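# Fit working one-way hubs onto both shafts

## Task

Place a hub on every shaft so that each one rotates freely around its shaft in the direction the arrow shows and locks against turning the other way. Some hubs are defective and spin both ways; such a hub does not count as fitted.

## Robot and tools

Robot: two six-joint arms, left_arm and right_arm, each ending in a two-finger gripper whose fingers can fold. A part held in the outer quarter of the pads, near the fingertips, gets the full squeeze; deeper toward the palm the fingers may wrap around it, so narrow parts can slip or be released. Fingers pushed tip-first into a surface fold easily unless fully closed. Joint order: waist, shoulder, elbow, forearm roll, wrist pitch, wrist roll.

Frame: every pose, velocity and target is in the scene frame, in metres. Origin is on the table surface halfway between the nominal arm bases; +z up, +x out over the table, left_arm on the +y side (not necessarily the left of an image). Reported hand poses can be off by a few centimetres. Gripper axes: fingers point along its +z, open and close along its y. end_effector_position is the point between the closed pads; fingertips extend about 33 mm past it (about 9 mm when wide open).

Row layout (used by both execute_actions and move): 20 numbers, always both arms. Left arm first: x, y, z (absolute target position, m), qw, qx, qy, qz (absolute target orientation, w first), then gripper position, force_limit, speed; then the same ten for the right arm. The last three of each arm are in [-1, 1]. Gripper position is absolute: +1 fully open (140 mm), pads touch near -0.8, -1 closes until blocked. force_limit sets squeeze (roughly 14 N at -1, 40 N at 0, 58 N at +1 for slow closes); faster closes grip harder. speed is finger speed, about 30 mm/s at -1 up to 250 mm/s at +1. Both default to +1. To keep an arm idle, resend its last reported pose and its last gripper numbers each call; a 0 is a real command.

execute_actions(actions, cameras): actions is a list of actions, each a list of up to 15 rows, each row one 1/30 s step; a short action repeats its last row to fill 15 steps. A target more than 0.6 m from the gripper along any of its axes gets the action refused. The controller clips each step to 70 mm and 16 degrees from the measured pose, so one action may stop short; the result's Hand target shows where the arm is actually heading. An empty actions list just reports state and images.

move(target, speed, blend, stop_force, zero, blocking, cameras): target is one 20-number row or a list of up to 15 rows; each arm travels in a straight line to its absolute pose. speed is m/s, 0.002 to 2 (default 0.25), one value or one per target. blend (m) rounds corners in a list. stop_force (N, 10 to 80, shared by both arms) ends an arm's path when push against its travel exceeds it; use it only slowly and with small values, not while the gripper rotates, and leave it out when backing away from contact. zero resets the force baseline (default true). blocking=false returns early and cannot combine with stop_force. Paths ignore obstacles and the other arm, and avoid sweeping near an arm's own base. The result adds a move: line (done, off_target, moving, held, fault) and limits such as paced or held.

wait(seconds 0 to 10, cameras): let time pass holding commands. stop(cameras): brake a running move. zoom_image(camera, region [x0, y0, x1, y1], at most 504 by 504 px): enlarge part of the latest image from cam_high, cam_left_wrist or cam_right_wrist (each 672x504). clear_fault(arm): release a torque or force fault already reported. finished_scene(scene): ends the current scene, integer scene number; irreversible; the goal must hold without the robot.

Reading results: object_status 0 moving, 1 blocked while opening, 2 blocked while closing (holding something), 3 reached position or pads met. Grip by sending -1 and checking for 2. To tighten, raise force_limit and nudge position (-1 to -0.98); to loosen, open and reclose slowly. position_measured is in counts: 3 open, 75 about 100 mm, 139 about 60 mm, 200 about 20 mm, 230 closed. Joint torques, External joint torques and Flange force (in gripper axes, includes held weight, noisy) help detect contact; no reading means no estimate. Joint velocities may read within noise when still. MOTOR HOT warns of overheating from long stretches, loads or pushing at unreachable poses; an over-temperature stop brakes that arm 30 to 60 s.

Avoid: targets past a firm contact (arms are stiff, faults follow), outside force of 144 N or joint load limits (waist and shoulder 312, elbow 147, wrist joints 41.4 N m), which stop the arm until clear_fault; if a gripped part pins the arm after a force fault, open before moving. Avoid arm-to-arm hits or gripping the other arm's fingers, dropped or released-while-moving parts, hard slams, heavy twisting or leverage on the gripper, and anything leaving the table.

Each tool is called after ">>>" in YAML: its name, and indented under it one key for each argument.

## Session

>>> execute_actions:
  actions: []

Scene clock: 0.00 s.
left_arm: end_effector_position=(+0.5530, +0.3905, +0.2074) position_measured=3 object_status=3 end_effector_quat_wxyz=(+0.074, +0.952, -0.296, -0.015) | right_arm: end_effector_position=(+0.2165, -0.1306, +0.3003) position_measured=3 object_status=3 end_effector_quat_wxyz=(-0.031, +0.975, -0.166, +0.145)
Joint positions: left_arm=[-0.126 0.096 1.906 -0.155 1.191 2.048] | right_arm=[1.155 -0.145 1.984 -0.288 1.182 3.148]
Joint velocities: within noise
Joint torques (N m): no reading
External joint torques (N m): no reading
Flange force (N): no reading
Hand target: left_arm +0.5530, +0.3905, +0.2074; +0.074, +0.952, -0.296, -0.015 | right_arm +0.2165, -0.1306, +0.3003; -0.031, +0.975, -0.166, +0.145
Tool commands: left_gripper/position=+1.0 left_gripper/force_limit=+1.0 left_gripper/speed=+1.0 right_gripper/position=+1.0 right_gripper/force_limit=+1.0 right_gripper/speed=+1.0

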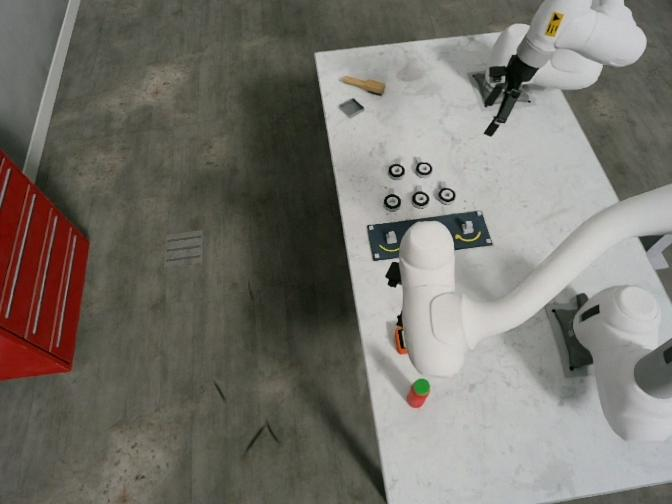

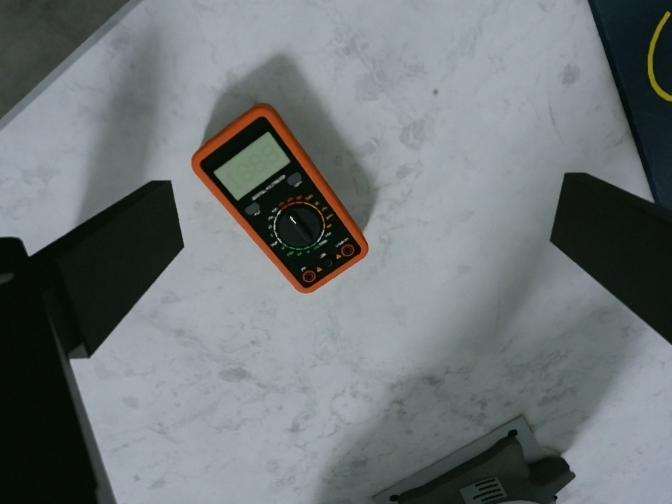

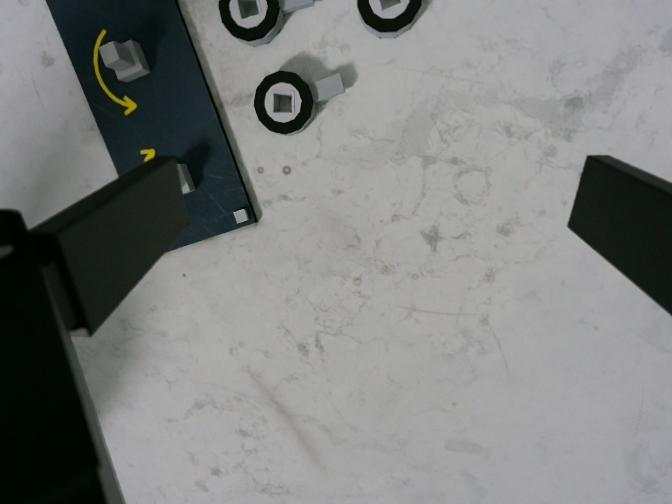

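>>> zoom_image:
  camera: "cam_high"
  region: [330, 130, 530, 280]

>>> zoom_image:
  camera: "cam_right_wrist"
  region: [40, 0, 440, 260]

Scaled by 2.520 from the camera's 672x504 image, which has a finer 960x720 frame.

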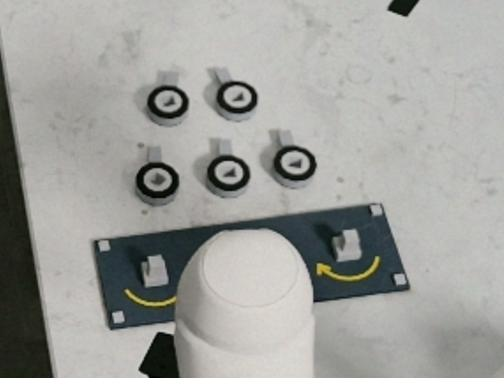

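Scaled by 1.260 from the camera's 672x504 image, which has a finer 960x720 frame.

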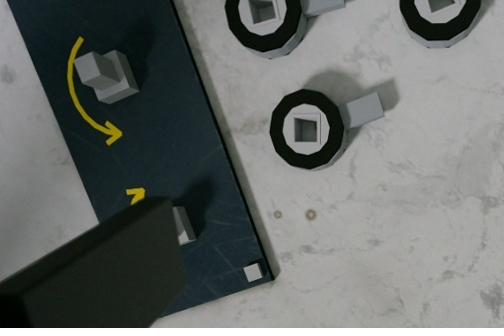

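>>> move:
  target: [0.40,0.60,0.30,0.074,0.952,-0.296,-0.015,1,-1,-1,0.40,-0.05,0.35,0,1,0,0,1,-1,-1]
  cameras: ["all"]

Scene clock: 24.67 s.
left_arm: end_effector_position=(+0.4000, +0.6000, +0.3000) position_measured=3 object_status=3 end_effector_quat_wxyz=(+0.074, +0.952, -0.296, -0.015) | right_arm: end_effector_position=(+0.4000, -0.0500, +0.3500) position_measured=3 object_status=3 end_effector_quat_wxyz=(+0.000, +1.000, +0.000, +0.000)
Joint positions: left_arm=[0.305 -0.18 1.993 -0.112 1.433 2.438] | right_arm=[0.82 0.186 1.527 0 1.428 2.382]
Joint torques (N m): left_arm=[-2.08 -22.65 -41.45 3.59 0.54 -0.21] | right_arm=[-2.58 -61.97 -38.66 3.43 -0.25 0.44]
External joint torques (N m): left_arm=[2.21 1 1.65 0.2 -0.3 0.21] | right_arm=[2.77 1.38 -2.83 0.8 0.21 -0.44]
Flange force (N): left_arm=[-4.5 -3.8 2.9] | right_arm=[2.5 -8.3 -4.4]
Hand target: left_arm +0.4000, +0.6000, +0.3000; +0.074, +0.952, -0.296, -0.015 | right_arm +0.4000, -0.0500, +0.3500; +0.000, +1.000, +0.000, +0.000
Off the commanded pose: left_arm 0.000 m, 0 deg | right_arm 0.000 m, 0 deg.
move: done

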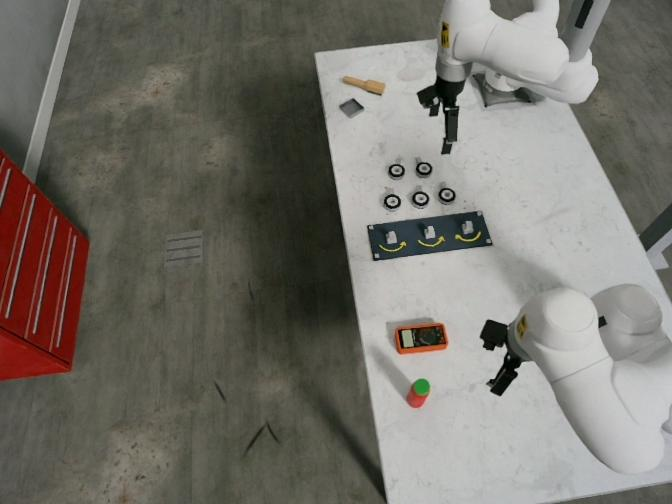

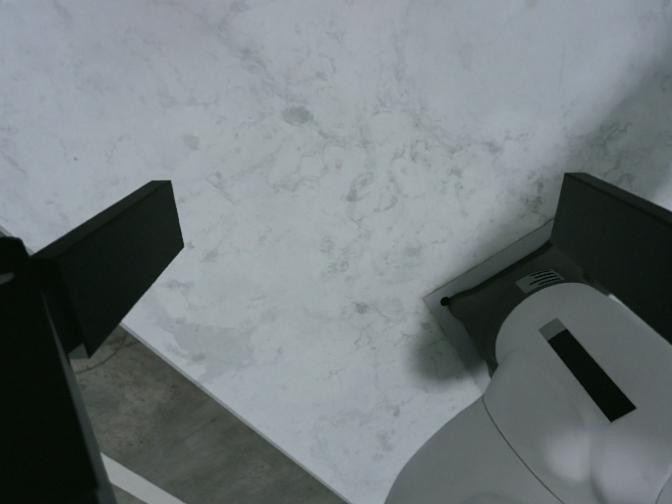

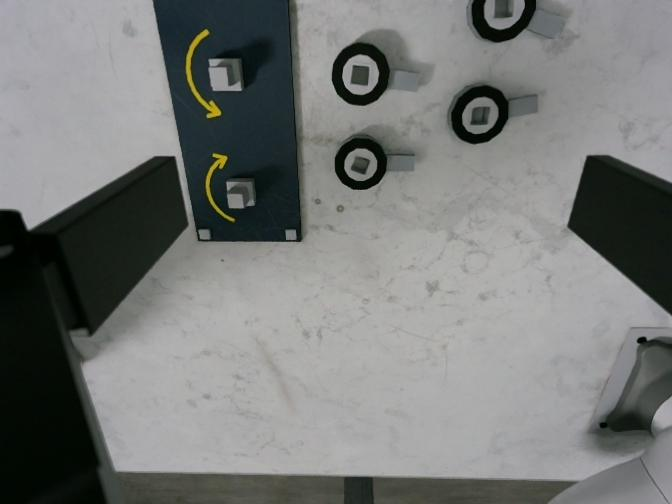

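>>> zoom_image:
  camera: "cam_high"
  region: [360, 140, 500, 270]

>>> zoom_image:
  camera: "cam_right_wrist"
  region: [150, 0, 570, 260]

Scaled by 3.600 from the camera's 672x504 image, which has a finer 960x720 frame.

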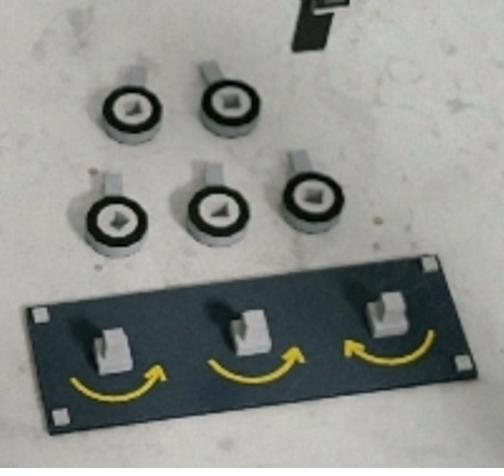

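Scaled by 1.200 from the camera's 672x504 image, which has a finer 960x720 frame.

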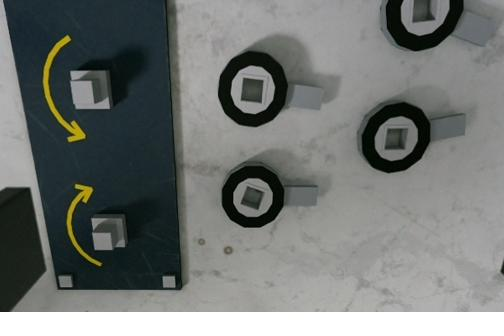

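>>> move:
  target: [0.40,0.60,0.30,0.074,0.952,-0.296,-0.015,1,-1,-1,0.50,0.0,0.35,0,1,0,0,1,-1,-1]
  cameras: ["cam_right_wrist"]

>>> zoom_image:
  camera: "cam_right_wrist"
  region: [168, 0, 672, 504]

>>> move:
  target: [0.40,0.60,0.30,0.074,0.952,-0.296,-0.015,1,-1,-1,0.50,0.0,0.25,0,1,0,0,1,-1,-1]
  cameras: ["all"]

>>> zoom_image:
  camera: "cam_right_wrist"
  region: [168, 0, 672, 504]

Scene clock: 52.90 s.
left_arm: end_effector_position=(+0.4000, +0.6000, +0.3000) position_measured=3 object_status=3 end_effector_quat_wxyz=(+0.074, +0.952, -0.296, -0.015) | right_arm: end_effector_position=(+0.5000, +0.0000, +0.3500) position_measured=3 object_status=3 end_effector_quat_wxyz=(+0.000, +1.000, +0.000, +0.000)
Joint positions: left_arm=[0.305 -0.18 1.993 -0.112 1.433 2.438] | right_arm=[0.771 0.355 1.307 0 1.479 2.332]
Joint torques (N m): left_arm=[-1.83 -22.2 -41.34 3.67 0.54 -0.22] | right_arm=[-3.58 -78.03 -37.86 3.67 -0.33 0.46]
External joint torques (N m): left_arm=[1.91 0.81 1.6 0.11 -0.29 0.23] | right_arm=[3.94 0.26 -3.87 0.59 0.29 -0.46]
Flange force (N): left_arm=[-4.1 -3.2 2.8] | right_arm=[3.5 -10.2 -6.6]
Hand target: left_arm +0.4000, +0.6000, +0.3000; +0.074, +0.952, -0.296, -0.015 | right_arm +0.5000, +0.0000, +0.3500; +0.000, +1.000, +0.000, +0.000
Off the commanded pose: left_arm 0.000 m, 0 deg | right_arm 0.000 m, 0 deg.
move: done
Images, in order (width x height): cam_right_wrist 672x504.

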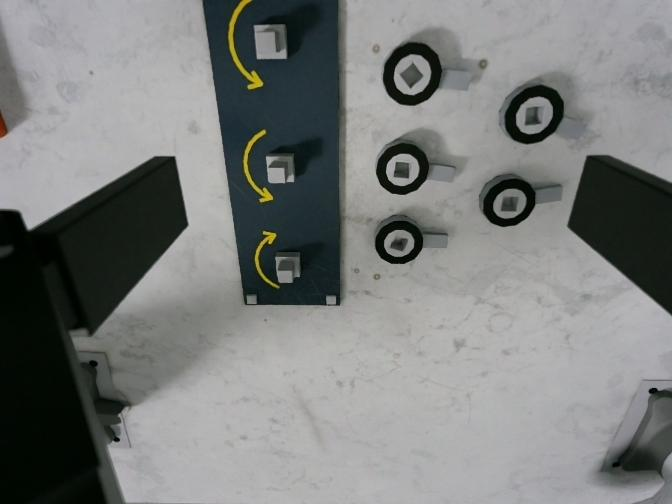

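Scaled by 1.000.

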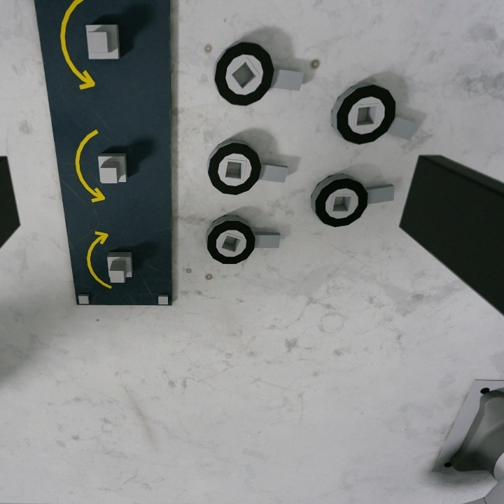

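Scene clock: 53.80 s.
left_arm: end_effector_position=(+0.4000, +0.6000, +0.3000) position_measured=3 object_status=3 end_effector_quat_wxyz=(+0.074, +0.952, -0.296, -0.015) | right_arm: end_effector_position=(+0.5000, +0.0000, +0.2501) position_measured=3 object_status=3 end_effector_quat_wxyz=(+0.000, +1.000, +0.000, +0.000)
Joint positions: left_arm=[0.305 -0.18 1.993 -0.112 1.433 2.438] | right_arm=[0.771 0.384 1.449 0 1.309 2.332]
Joint torques (N m): left_arm=[-1.11 -22.08 -41.45 3.67 0.6 -0.23] | right_arm=[-3.33 -82.22 -37.73 3.57 -0.62 0.49]
External joint torques (N m): left_arm=[1.29 0.01 1.58 0.12 -0.35 0.23] | right_arm=[3.39 3.04 -2.76 0.55 0.58 -0.49]
Flange force (N): left_arm=[-3.8 -1.1 2.9] | right_arm=[5.3 -10.9 -3.1]
Hand target: left_arm +0.4000, +0.6000, +0.3000; +0.074, +0.952, -0.296, -0.015 | right_arm +0.5000, +0.0000, +0.2500; +0.000, +1.000, +0.000, +0.000
Off the commanded pose: left_arm 0.000 m, 0 deg | right_arm 0.000 m, 0 deg.
move: done

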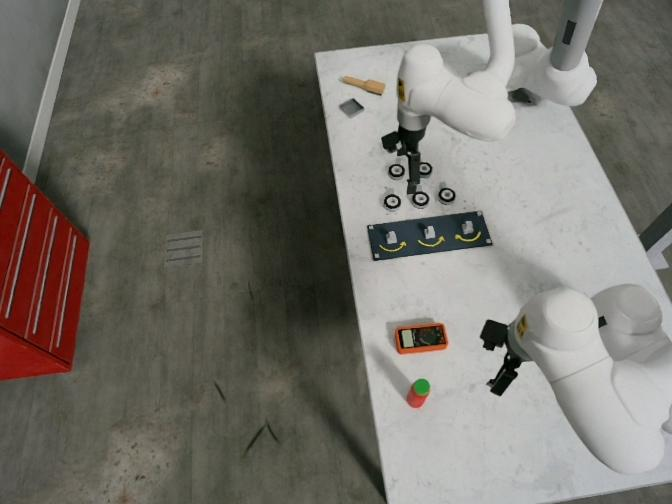

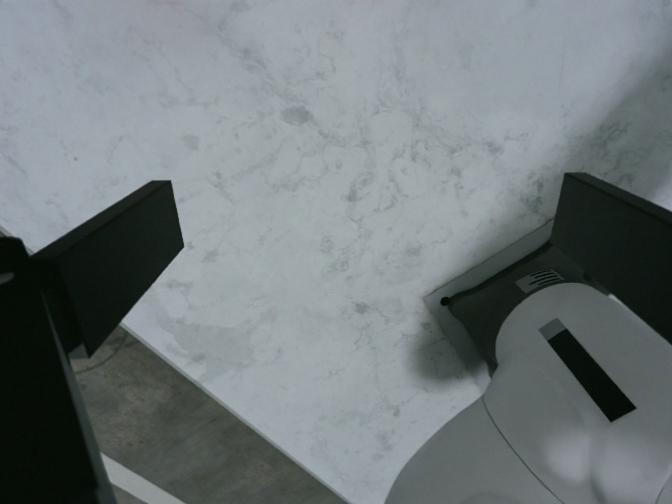

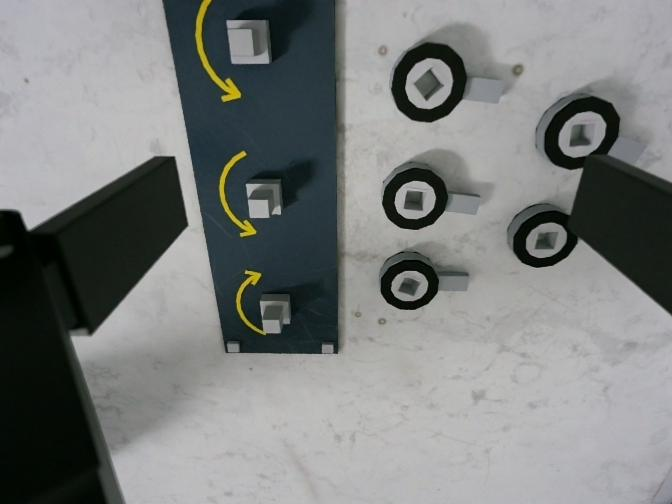

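Scaled by 1.000.

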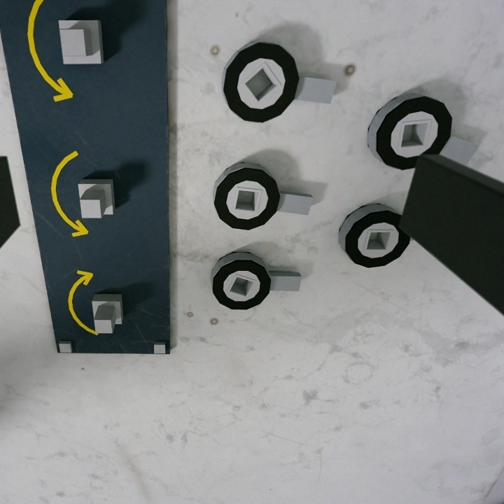

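>>> move:
  target: [0.40,0.60,0.30,0.074,0.952,-0.296,-0.015,1,-1,-1,0.40,0.05,0.45,0,1,0,0,1,-1,-1]
  cameras: ["cam_right_wrist"]

>>> zoom_image:
  camera: "cam_right_wrist"
  region: [200, 0, 552, 264]

>>> move:
  target: [0.40,0.60,0.30,0.074,0.952,-0.296,-0.015,1,-1,-1,0.55,0.05,0.45,0,1,0,0,1,-1,-1]
  cameras: ["cam_right_wrist"]

>>> zoom_image:
  camera: "cam_right_wrist"
  region: [200, 60, 552, 324]

>>> move:
  target: [0.40,0.60,0.30,0.074,0.952,-0.296,-0.015,1,-1,-1,0.47,0.05,0.20,0,1,0,0,1,-1,-1]
  cameras: ["cam_right_wrist"]

>>> zoom_image:
  camera: "cam_right_wrist"
  region: [200, 60, 552, 324]

Scene clock: 109.43 s.
left_arm: end_effector_position=(+0.4000, +0.6000, +0.3000) position_measured=3 object_status=3 end_effector_quat_wxyz=(+0.074, +0.952, -0.296, -0.015) | right_arm: end_effector_position=(+0.4000, +0.0500, +0.4500) position_measured=3 object_status=3 end_effector_quat_wxyz=(+0.000, +1.000, +0.000, +0.000)
Joint positions: left_arm=[0.305 -0.18 1.993 -0.112 1.433 2.438] | right_arm=[0.913 0.31 1.19 0 1.642 2.474]
Joint torques (N m): left_arm=[-1.63 -22.16 -41.42 3.64 0.56 -0.3] | right_arm=[-4.44 -76 -38.86 3.71 -0.33 0.47]
External joint torques (N m): left_arm=[1.68 0.73 1.65 0.14 -0.31 0.31] | right_arm=[4.56 2.72 -2.93 0.55 0.3 -0.47]
Flange force (N): left_arm=[-4.0 -2.8 3.0] | right_arm=[2.5 -12.9 -6.6]
Hand target: left_arm +0.4000, +0.6000, +0.3000; +0.074, +0.952, -0.296, -0.015 | right_arm +0.4000, +0.0500, +0.4500; +0.000, +1.000, +0.000, +0.000
Off the commanded pose: left_arm 0.000 m, 0 deg | right_arm 0.000 m, 0 deg.
move: done
Images, in order (width x height): cam_right_wrist 672x504.

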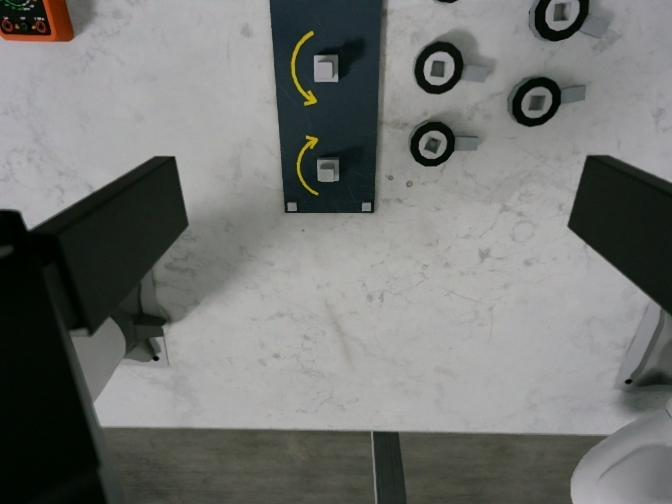

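Scaled by 1.432 from the camera's 672x504 image, which has a finer 960x720 frame.

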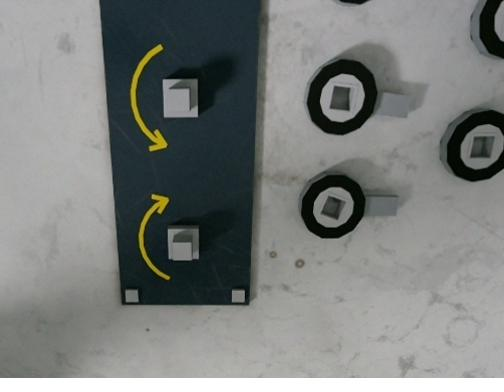

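Scene clock: 110.60 s.
left_arm: end_effector_position=(+0.4000, +0.6000, +0.3000) position_measured=3 object_status=3 end_effector_quat_wxyz=(+0.074, +0.952, -0.296, -0.015) | right_arm: end_effector_position=(+0.5499, +0.0500, +0.4500) position_measured=3 object_status=3 end_effector_quat_wxyz=(+0.000, +1.000, +0.000, +0.000)
Joint positions: left_arm=[0.305 -0.18 1.993 -0.112 1.433 2.438] | right_arm=[0.773 0.487 0.936 0 1.718 2.334]
Joint torques (N m): left_arm=[-1.56 -22.17 -41.2 3.72 0.59 -0.21] | right_arm=[-2.51 -91.65 -39.66 3.65 -0.43 0.5]
External joint torques (N m): left_arm=[1.7 0.54 1.39 0.07 -0.34 0.22] | right_arm=[2.96 1.68 -1.82 0.58 0.39 -0.5]
Flange force (N): left_arm=[-3.8 -2.6 2.6] | right_arm=[4.4 -8.8 -5.4]
Hand target: left_arm +0.4000, +0.6000, +0.3000; +0.074, +0.952, -0.296, -0.015 | right_arm +0.5500, +0.0500, +0.4500; +0.000, +1.000, +0.000, +0.000
Off the commanded pose: left_arm 0.000 m, 0 deg | right_arm 0.000 m, 0 deg.
move: done
Images, in order (width x height): cam_right_wrist 672x504.

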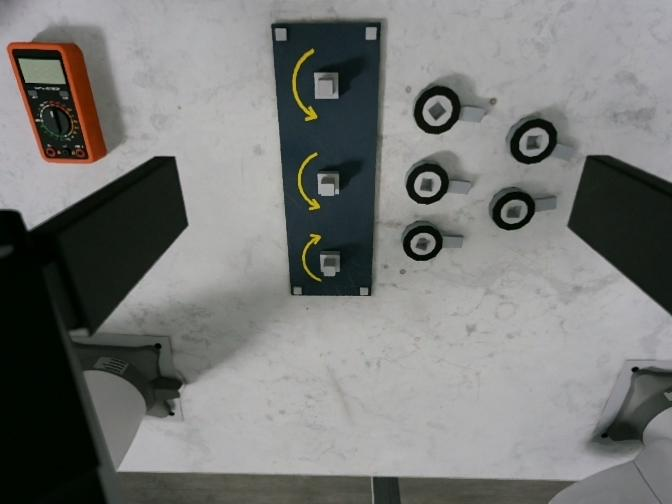

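Scaled by 1.432 from the camera's 672x504 image, which has a finer 960x720 frame.

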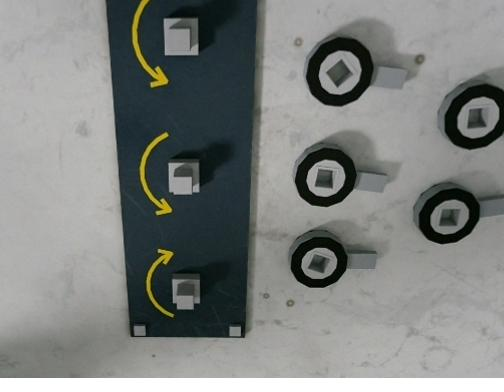

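Scene clock: 112.17 s.
left_arm: end_effector_position=(+0.4000, +0.6000, +0.3000) position_measured=3 object_status=3 end_effector_quat_wxyz=(+0.074, +0.952, -0.296, -0.015) | right_arm: end_effector_position=(+0.4700, +0.0500, +0.2001) position_measured=3 object_status=3 end_effector_quat_wxyz=(+0.000, +1.000, +0.000, +0.000)
Joint positions: left_arm=[0.305 -0.18 1.993 -0.112 1.433 2.438] | right_arm=[0.843 0.435 1.468 0 1.239 2.404]
Joint torques (N m): left_arm=[-1.74 -22.1 -41.6 3.63 0.56 -0.29] | right_arm=[-2.38 -84.63 -36.61 3.38 -0.13 0.55]
External joint torques (N m): left_arm=[1.88 0.31 1.78 0.15 -0.31 0.3] | right_arm=[2.49 1.5 -3.05 0.65 0.09 -0.55]
Flange force (N): left_arm=[-4.9 -2.4 3.1] | right_arm=[4.2 -8.8 -2.7]
Hand target: left_arm +0.4000, +0.6000, +0.3000; +0.074, +0.952, -0.296, -0.015 | right_arm +0.4700, +0.0500, +0.2000; +0.000, +1.000, +0.000, +0.000
Off the commanded pose: left_arm 0.000 m, 0 deg | right_arm 0.000 m, 0 deg.
move: done
Images, in order (width x height): cam_right_wrist 672x504.

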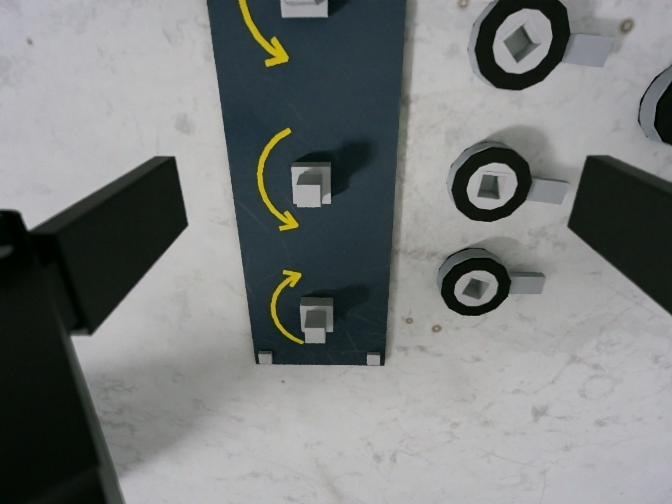

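Scaled by 1.432 from the camera's 672x504 image, which has a finer 960x720 frame.

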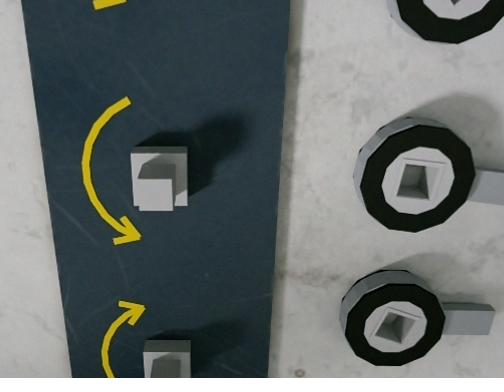

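>>> move:
  target: [0.40,0.60,0.30,0.074,0.952,-0.296,-0.015,1,-1,-1,0.47,0.05,0.30,0,1,0,0,-1,-1,0]
  cameras: ["cam_right_wrist"]

>>> zoom_image:
  camera: "cam_right_wrist"
  region: [200, 100, 552, 364]

Scene clock: 149.03 s.
left_arm: end_effector_position=(+0.4000, +0.6000, +0.3000) position_measured=3 object_status=3 end_effector_quat_wxyz=(+0.074, +0.952, -0.296, -0.015) | right_arm: end_effector_position=(+0.4700, +0.0500, +0.3000) position_measured=233 object_status=3 end_effector_quat_wxyz=(+0.000, +1.000, +0.000, +0.000)
Joint positions: left_arm=[0.305 -0.18 1.993 -0.112 1.433 2.438] | right_arm=[0.843 0.395 1.342 0 1.405 2.405]
Joint torques (N m): left_arm=[-0.94 -22.01 -41.7 3.7 0.56 -0.26] | right_arm=[-2.71 -82.8 -38.66 3.66 -0.46 0.43]
External joint torques (N m): left_arm=[1.09 0.08 1.89 0.09 -0.31 0.27] | right_arm=[3.25 1.82 -2.63 0.56 0.43 -0.44]
Flange force (N): left_arm=[-3.8 -0.7 3.4] | right_arm=[3.4 -9.6 -4.0]
Hand target: left_arm +0.4000, +0.6000, +0.3000; +0.074, +0.952, -0.296, -0.015 | right_arm +0.4700, +0.0500, +0.3000; +0.000, +1.000, +0.000, +0.000
Off the commanded pose: left_arm 0.000 m, 0 deg | right_arm 0.000 m, 0 deg.
move: done
Images, in order (width x height): cam_right_wrist 672x504.

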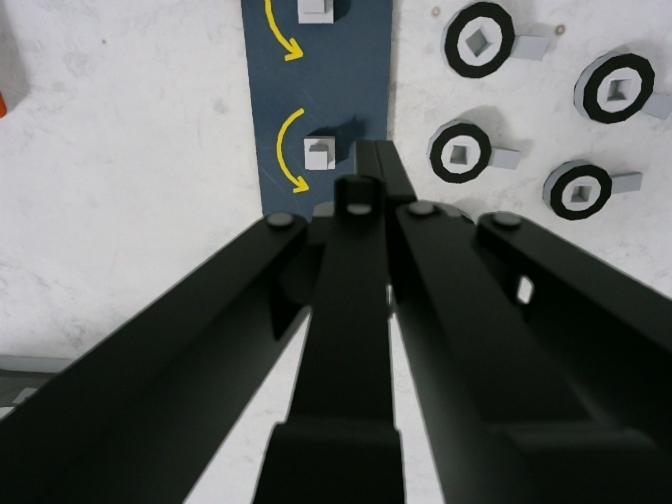

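Scaled by 1.432 from the camera's 672x504 image, which has a finer 960x720 frame.

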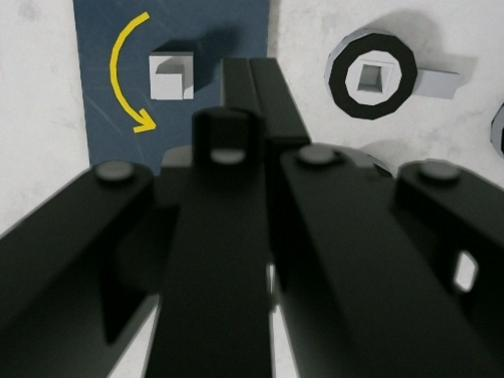

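>>> move:
  target: [0.40,0.60,0.30,0.074,0.952,-0.296,-0.015,1,-1,-1,0.55,-0.1,0.24,0,1,0,0,1,-1,0]
  cameras: ["cam_right_wrist"]

>>> zoom_image:
  camera: "cam_right_wrist"
  region: [200, 60, 552, 324]

Scene clock: 212.97 s.
left_arm: end_effector_position=(+0.4000, +0.6000, +0.3000) position_measured=3 object_status=3 end_effector_quat_wxyz=(+0.074, +0.952, -0.296, -0.015) | right_arm: end_effector_position=(+0.5500, -0.1000, +0.2400) position_measured=3 object_status=0 end_effector_quat_wxyz=(+0.000, +1.000, +0.000, +0.000)
Joint positions: left_arm=[0.305 -0.18 1.993 -0.112 1.433 2.438] | right_arm=[0.627 0.342 1.527 0 1.273 2.188]
Joint torques (N m): left_arm=[-1.62 -22.48 -41.62 3.66 0.6 -0.16] | right_arm=[-3.31 -76.61 -37.55 3.51 -0.48 0.52]
External joint torques (N m): left_arm=[1.75 0.8 1.82 0.12 -0.35 0.17] | right_arm=[3.64 1.78 -2.55 0.59 0.43 -0.52]
Flange force (N): left_arm=[-3.9 -2.7 3.4] | right_arm=[4.3 -8.6 -3.0]
Hand target: left_arm +0.4000, +0.6000, +0.3000; +0.074, +0.952, -0.296, -0.015 | right_arm +0.5500, -0.1000, +0.2400; +0.000, +1.000, +0.000, +0.000
Off the commanded pose: left_arm 0.000 m, 0 deg | right_arm 0.000 m, 0 deg.
move: done
Images, in order (width x height): cam_right_wrist 672x504.

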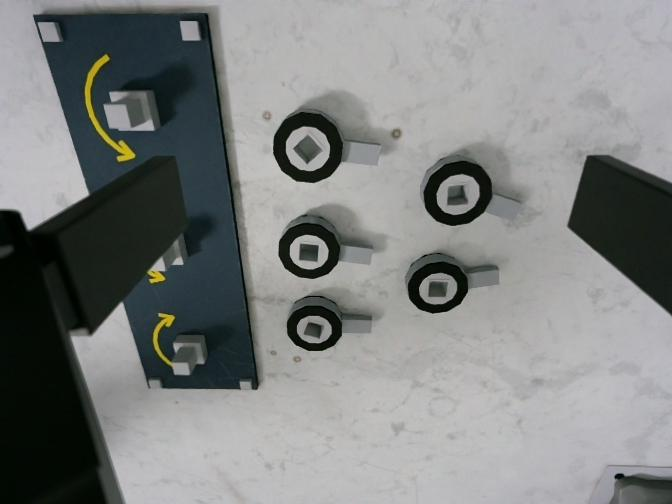

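Scaled by 1.432 from the camera's 672x504 image, which has a finer 960x720 frame.

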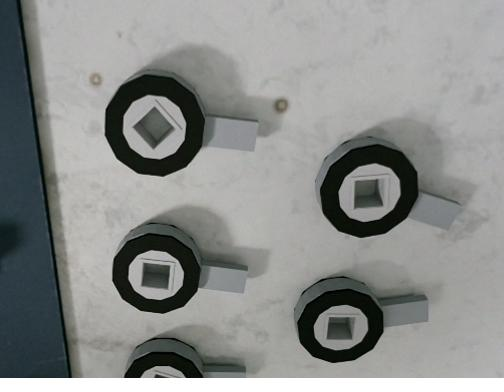

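>>> move:
  target: [0.40,0.60,0.30,0.074,0.952,-0.296,-0.015,1,-1,-1,0.4225,-0.047,0.20,0,0.7071,-0.7071,0,0.2,-1,0]
  cameras: ["cam_right_wrist","cam_high"]

>>> zoom_image:
  camera: "cam_right_wrist"
  region: [200, 60, 552, 324]

Scene clock: 239.07 s.
left_arm: end_effector_position=(+0.4000, +0.6000, +0.3000) position_measured=3 object_status=3 end_effector_quat_wxyz=(+0.074, +0.952, -0.296, -0.015) | right_arm: end_effector_position=(+0.4225, -0.0470, +0.2000) position_measured=104 object_status=3 end_effector_quat_wxyz=(+0.000, +0.707, -0.707, +0.000)
Joint positions: left_arm=[0.305 -0.18 1.993 -0.112 1.433 2.438] | right_arm=[0.799 0.277 1.691 0 1.173 3.931]
Joint torques (N m): left_arm=[-1.79 -22.23 -41.33 3.68 0.56 -0.21] | right_arm=[-2.91 -69.05 -36.04 3.22 -0.36 0.32]
External joint torques (N m): left_arm=[1.92 0.44 1.59 0.09 -0.31 0.22] | right_arm=[3.3 2.17 -2.52 0.72 0.39 -0.32]
Flange force (N): left_arm=[-4.5 -2.7 2.8] | right_arm=[-9.4 -2.6 -2.1]
Hand target: left_arm +0.4000, +0.6000, +0.3000; +0.074, +0.952, -0.296, -0.015 | right_arm +0.4225, -0.0470, +0.2000; +0.000, +0.707, -0.707, +0.000
Off the commanded pose: left_arm 0.000 m, 0 deg | right_arm 0.000 m, 0 deg.
move: done
Images, in order (width x height): cam_high 672x504, cam_right_wrist 672x504.

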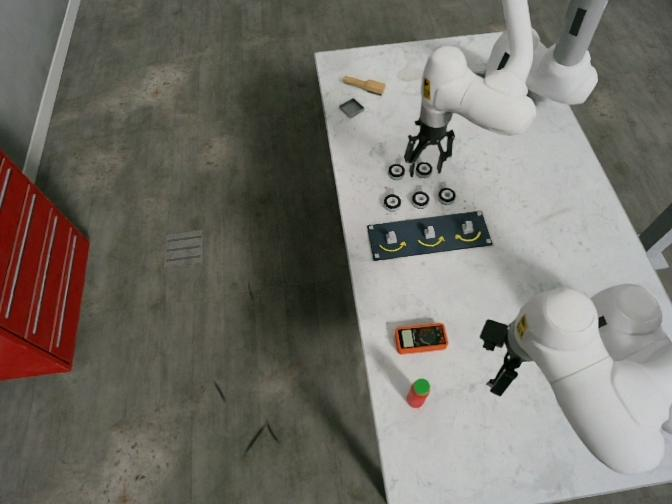

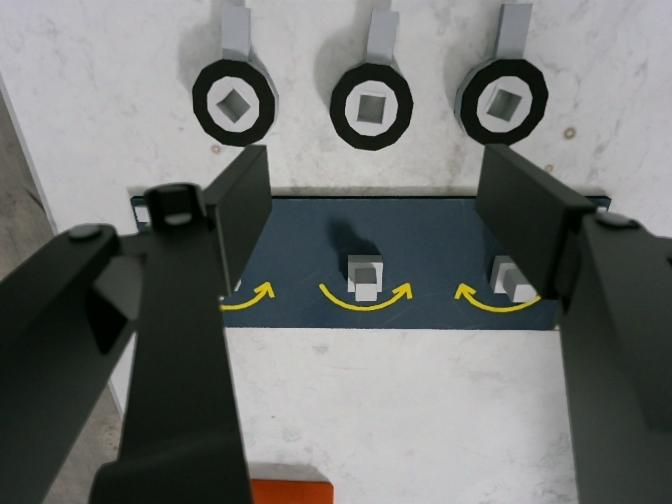

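Scaled by 1.432 from the camera's 672x504 image, which has a finer 960x720 frame.

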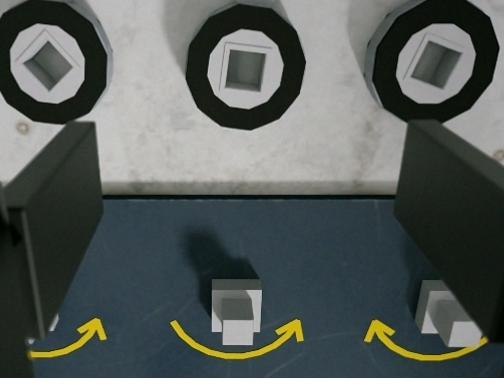

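>>> move:
  target: [0.40,0.60,0.30,0.074,0.952,-0.296,-0.015,1,-1,-1,0.418,-0.052,0.07,0,0.7071,-0.7071,0,0.2,-1,0]
  cameras: ["cam_right_wrist"]

>>> zoom_image:
  camera: "cam_right_wrist"
  region: [160, 30, 592, 354]

Scene clock: 262.33 s.
left_arm: end_effector_position=(+0.4000, +0.6000, +0.3000) position_measured=3 object_status=3 end_effector_quat_wxyz=(+0.074, +0.952, -0.296, -0.015) | right_arm: end_effector_position=(+0.4180, -0.0520, +0.0701) position_measured=104 object_status=3 end_effector_quat_wxyz=(+0.000, +0.707, -0.707, +0.000)
Joint positions: left_arm=[0.305 -0.18 1.993 -0.112 1.433 2.438] | right_arm=[0.799 0.372 1.825 0 0.945 3.931]
Joint torques (N m): left_arm=[-1.53 -22.15 -41.39 3.64 0.58 -0.34] | right_arm=[-2.39 -73.6 -31.03 2.89 -0.4 0.51]
External joint torques (N m): left_arm=[1.62 0.66 1.69 0.14 -0.32 0.34] | right_arm=[2.55 2.23 -2.84 0.58 0.43 -0.51]
Flange force (N): left_arm=[-4.0 -2.6 3.1] | right_arm=[-8.9 -3.9 -0.7]
Hand target: left_arm +0.4000, +0.6000, +0.3000; +0.074, +0.952, -0.296, -0.015 | right_arm +0.4180, -0.0520, +0.0700; +0.000, +0.707, -0.707, +0.000
Off the commanded pose: left_arm 0.000 m, 0 deg | right_arm 0.000 m, 0 deg.
move: done
Images, in order (width x height): cam_right_wrist 672x504.

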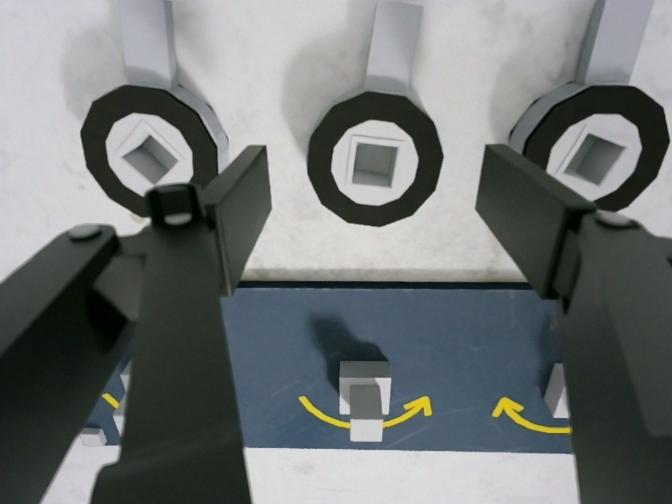

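Scaled by 1.167 from the camera's 672x504 image, which has a finer 960x720 frame.

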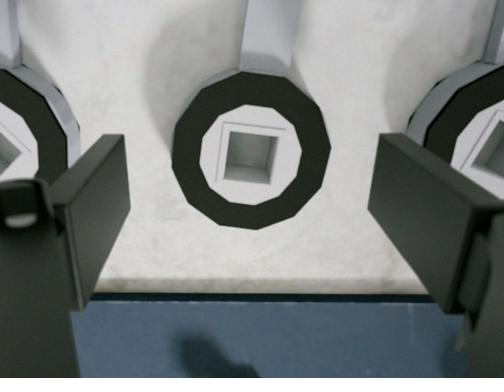

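>>> move:
  target:
    - [0.40,0.60,0.30,0.074,0.952,-0.296,-0.015,1,-1,-1,0.418,-0.050,0.07,0,0.7071,-0.7071,0,0.08,-1,0]
    - [0.40,0.60,0.30,0.074,0.952,-0.296,-0.015,1,-1,-1,0.418,-0.050,0.038,0,0.7071,-0.7071,0,0.08,-1,0]
  speed: 0.1
  cameras: ["cam_right_wrist","cam_high"]

>>> zoom_image:
  camera: "cam_right_wrist"
  region: [160, 30, 592, 354]

>>> zoom_image:
  camera: "cam_high"
  region: [360, 120, 500, 230]

Scene clock: 279.47 s.
left_arm: end_effector_position=(+0.4000, +0.6000, +0.3000) position_measured=3 object_status=3 end_effector_quat_wxyz=(+0.074, +0.952, -0.296, -0.015) | right_arm: end_effector_position=(+0.4180, -0.0500, +0.0381) position_measured=119 object_status=3 end_effector_quat_wxyz=(+0.000, +0.707, -0.707, +0.000)
Joint positions: left_arm=[0.305 -0.18 1.993 -0.112 1.433 2.438] | right_arm=[0.801 0.406 1.844 0 0.891 3.933]
Joint torques (N m): left_arm=[-1.06 -21.82 -41.33 3.67 0.48 -0.14] | right_arm=[-2.69 -73.74 -29.98 2.79 -0.18 0.5]
External joint torques (N m): left_arm=[1.19 0.2 1.57 0.11 -0.23 0.15] | right_arm=[3.12 0.25 -2.59 0.55 0.2 -0.5]
Flange force (N): left_arm=[-3.4 -1.1 2.7] | right_arm=[-7.0 -1.1 -1.8]
Hand target: left_arm +0.4000, +0.6000, +0.3000; +0.074, +0.952, -0.296, -0.015 | right_arm +0.4180, -0.0500, +0.0380; +0.000, +0.707, -0.707, +0.000
Off the commanded pose: left_arm 0.000 m, 0 deg | right_arm 0.000 m, 0 deg.
move: done
Images, in order (width x height): cam_high 672x504, cam_right_wrist 672x504.

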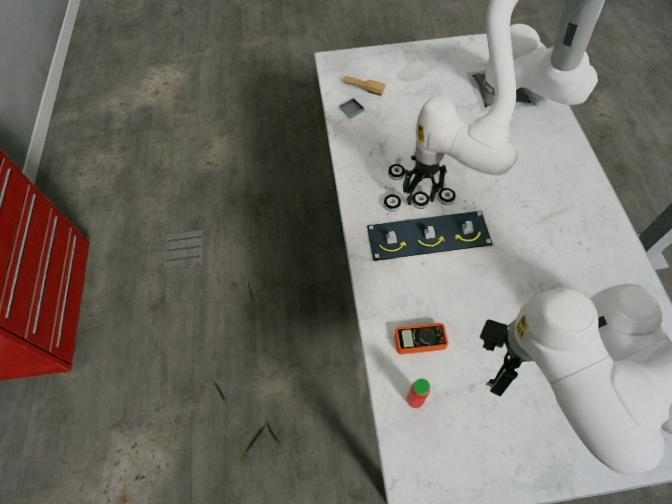

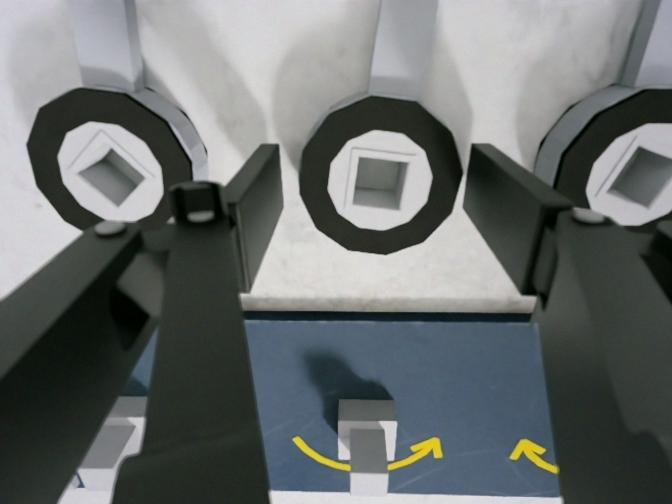

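Scaled by 1.167 from the camera's 672x504 image, which has a finer 960x720 frame.

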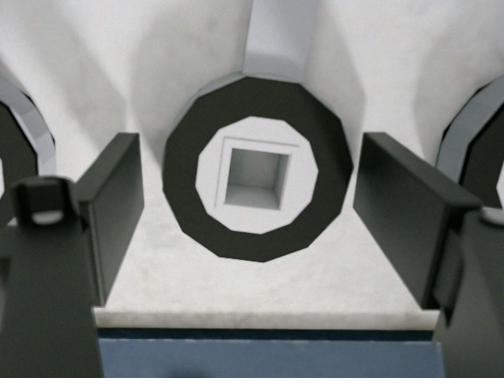

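Scaled by 3.600 from the camera's 672x504 image, which has a finer 960x720 frame.

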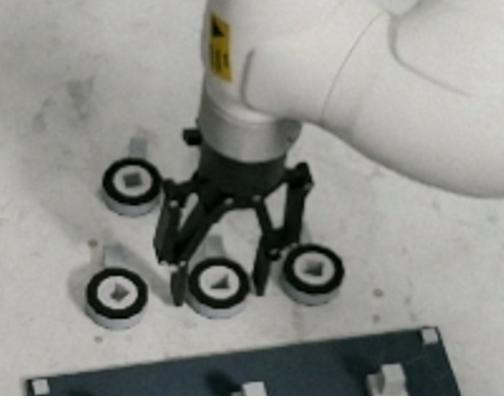

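>>> move:
  target:
    - [0.40,0.60,0.30,0.074,0.952,-0.296,-0.015,1,-1,-1,0.418,-0.050,0.034,0,0.7071,-0.7071,0,0.08,-0.05,-1]
    - [0.40,0.60,0.30,0.074,0.952,-0.296,-0.015,1,-1,-1,0.418,-0.050,0.034,0,0.7071,-0.7071,0,-1,-0.05,-1]
  speed: 0.1
  cameras: ["cam_right_wrist","cam_high"]

>>> zoom_image:
  camera: "cam_right_wrist"
  region: [160, 30, 592, 354]

Scene clock: 299.90 s.
left_arm: end_effector_position=(+0.4000, +0.6000, +0.3000) position_measured=3 object_status=3 end_effector_quat_wxyz=(+0.074, +0.952, -0.296, -0.015) | right_arm: end_effector_position=(+0.4180, -0.0500, +0.0340) position_measured=138 object_status=0 end_effector_quat_wxyz=(+0.000, +0.707, -0.707, +0.000)
Joint positions: left_arm=[0.305 -0.18 1.993 -0.112 1.433 2.438] | right_arm=[0.801 0.411 1.847 0 0.884 3.933]
Joint torques (N m): left_arm=[-1.72 -21.65 -41.47 3.74 0.54 -0.23] | right_arm=[-2.69 -70.06 -27.19 2.83 -0.93 0.56]
External joint torques (N m): left_arm=[1.76 0.46 1.75 0.04 -0.3 0.23] | right_arm=[2.91 -3.5 -5.16 0.49 0.96 -0.56]
Flange force (N): left_arm=[-4.3 -2.3 3.1] | right_arm=[-7.4 -2.0 -8.7]
Hand target: left_arm +0.4000, +0.6000, +0.3000; +0.074, +0.952, -0.296, -0.015 | right_arm +0.4180, -0.0500, +0.0340; +0.000, +0.707, -0.707, +0.000
Off the commanded pose: left_arm 0.000 m, 0 deg | right_arm 0.000 m, 0 deg.
move: done
Images, in order (width x height): cam_high 672x504, cam_right_wrist 672x504.

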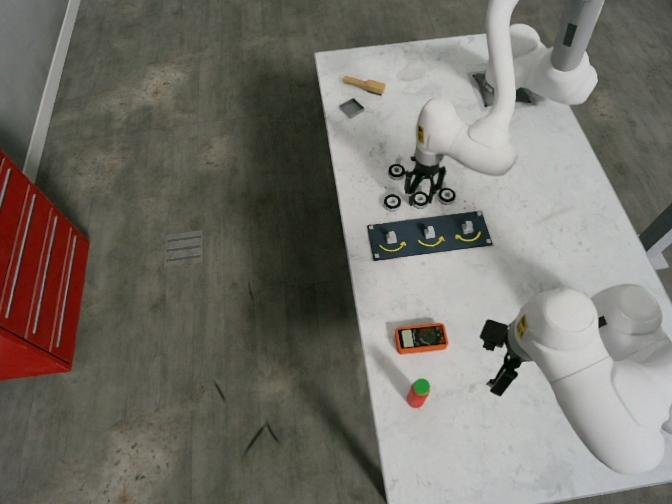

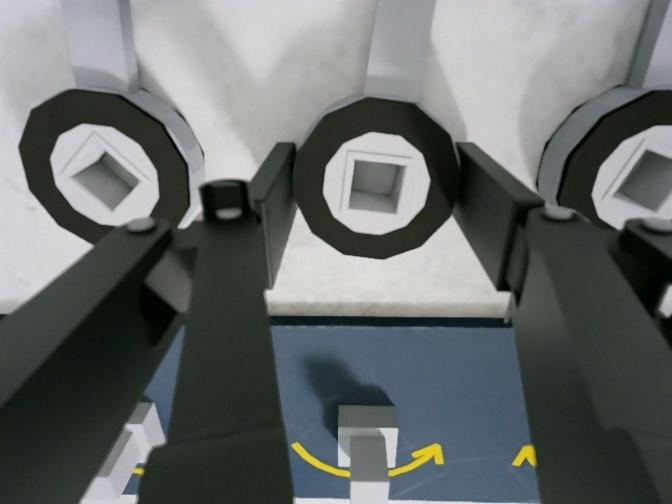

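Scaled by 1.167 from the camera's 672x504 image, which has a finer 960x720 frame.

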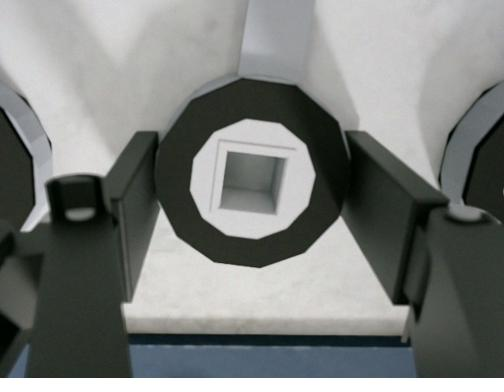

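>>> wait:
  seconds: 0.5

Scene clock: 305.47 s.
left_arm: end_effector_position=(+0.4000, +0.6000, +0.3000) position_measured=3 object_status=3 end_effector_quat_wxyz=(+0.074, +0.952, -0.296, -0.015) | right_arm: end_effector_position=(+0.4180, -0.0500, +0.0340) position_measured=138 object_status=2 end_effector_quat_wxyz=(+0.000, +0.707, -0.707, +0.000)
Joint positions: left_arm=[0.305 -0.18 1.993 -0.112 1.433 2.438] | right_arm=[0.801 0.411 1.847 0 0.884 3.933]
Joint torques (N m): left_arm=[-1.36 -21.79 -41.65 3.66 0.54 -0.21] | right_arm=[-2.89 -70.7 -27.4 2.8 -0.85 0.47]
External joint torques (N m): left_arm=[1.55 -0.09 1.87 0.12 -0.28 0.21] | right_arm=[2.98 -2.85 -4.95 0.51 0.87 -0.47]
Flange force (N): left_arm=[-4.6 -1.1 3.2] | right_arm=[-7.9 -2.1 -7.7]
Hand target: left_arm +0.4000, +0.6000, +0.3000; +0.074, +0.952, -0.296, -0.015 | right_arm +0.4180, -0.0500, +0.0340; +0.000, +0.707, -0.707, +0.000
Tool commands: left_gripper/position=+1.0 left_gripper/force_limit=-1.0 left_gripper/speed=-1.0 right_gripper/position=-1.0 right_gripper/force_limit=-0.05 right_gripper/speed=-1.0
Off the commanded pose: left_arm 0.000 m, 0 deg | right_arm 0.000 m, 0 deg.
wait: 0.50 s; at rest from the start

>>> move:
  target:
    - [0.40,0.60,0.30,0.074,0.952,-0.296,-0.015,1,-1,-1,0.418,-0.050,0.13,0,0.7071,-0.7071,0,-1,-0.05,-1]
    - [0.40,0.60,0.30,0.074,0.952,-0.296,-0.015,1,-1,-1,0.418,0.03,0.13,0,0.7071,-0.7071,0,-1,-0.05,-1]
  speed: 0.15
  cameras: ["cam_right_wrist","cam_high"]

>>> zoom_image:
  camera: "cam_right_wrist"
  region: [160, 30, 592, 354]

>>> zoom_image:
  camera: "cam_high"
  region: [360, 120, 500, 260]

Scene clock: 316.97 s.
left_arm: end_effector_position=(+0.4000, +0.6000, +0.3000) position_measured=3 object_status=3 end_effector_quat_wxyz=(+0.074, +0.952, -0.296, -0.015) | right_arm: end_effector_position=(+0.4180, +0.0299, +0.1300) position_measured=138 object_status=2 end_effector_quat_wxyz=(+0.000, +0.707, -0.707, +0.000)
Joint positions: left_arm=[0.305 -0.18 1.993 -0.112 1.433 2.438] | right_arm=[0.877 0.408 1.644 0 1.089 4.009]
Joint torques (N m): left_arm=[-1.37 -22.09 -41.14 3.67 0.52 -0.2] | right_arm=[-3.24 -82.35 -36.98 3.19 -0.37 0.57]
External joint torques (N m): left_arm=[1.52 0.26 1.38 0.11 -0.27 0.21] | right_arm=[3.31 4.35 -0.05 0.59 0.4 -0.57]
Flange force (N): left_arm=[-3.8 -1.9 2.4] | right_arm=[-7.6 -1.2 2.6]
Hand target: left_arm +0.4000, +0.6000, +0.3000; +0.074, +0.952, -0.296, -0.015 | right_arm +0.4180, +0.0300, +0.1300; +0.000, +0.707, -0.707, +0.000
Off the commanded pose: left_arm 0.000 m, 0 deg | right_arm 0.000 m, 0 deg.
move: done
Images, in order (width x height): cam_high 672x504, cam_right_wrist 672x504.

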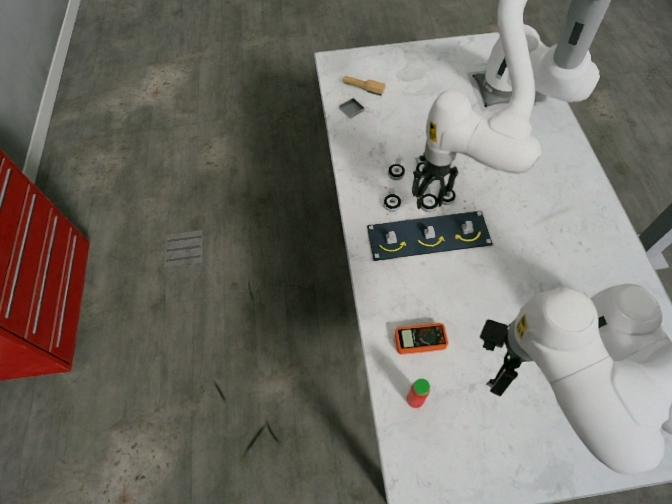

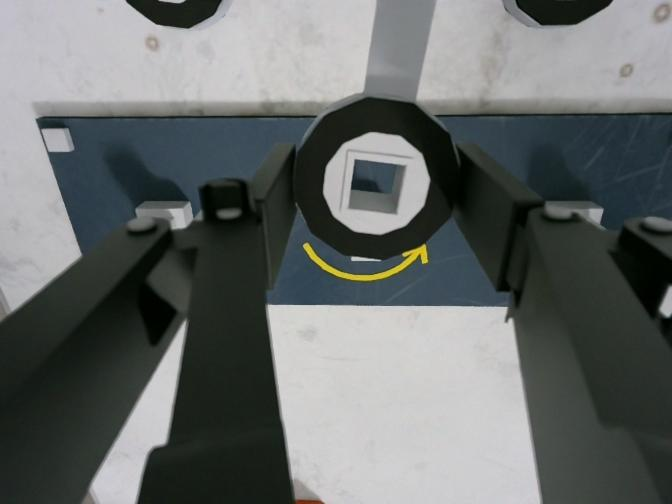

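Scaled by 1.167 from the camera's 672x504 image, which has a finer 960x720 frame.

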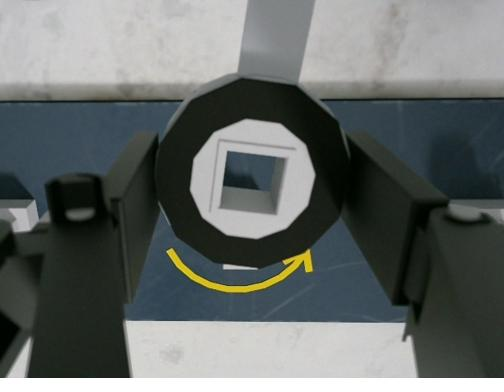

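Scaled by 3.600 from the camera's 672x504 image, which has a finer 960x720 frame.

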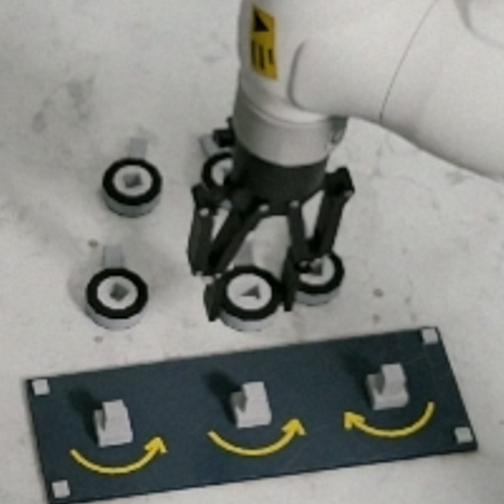

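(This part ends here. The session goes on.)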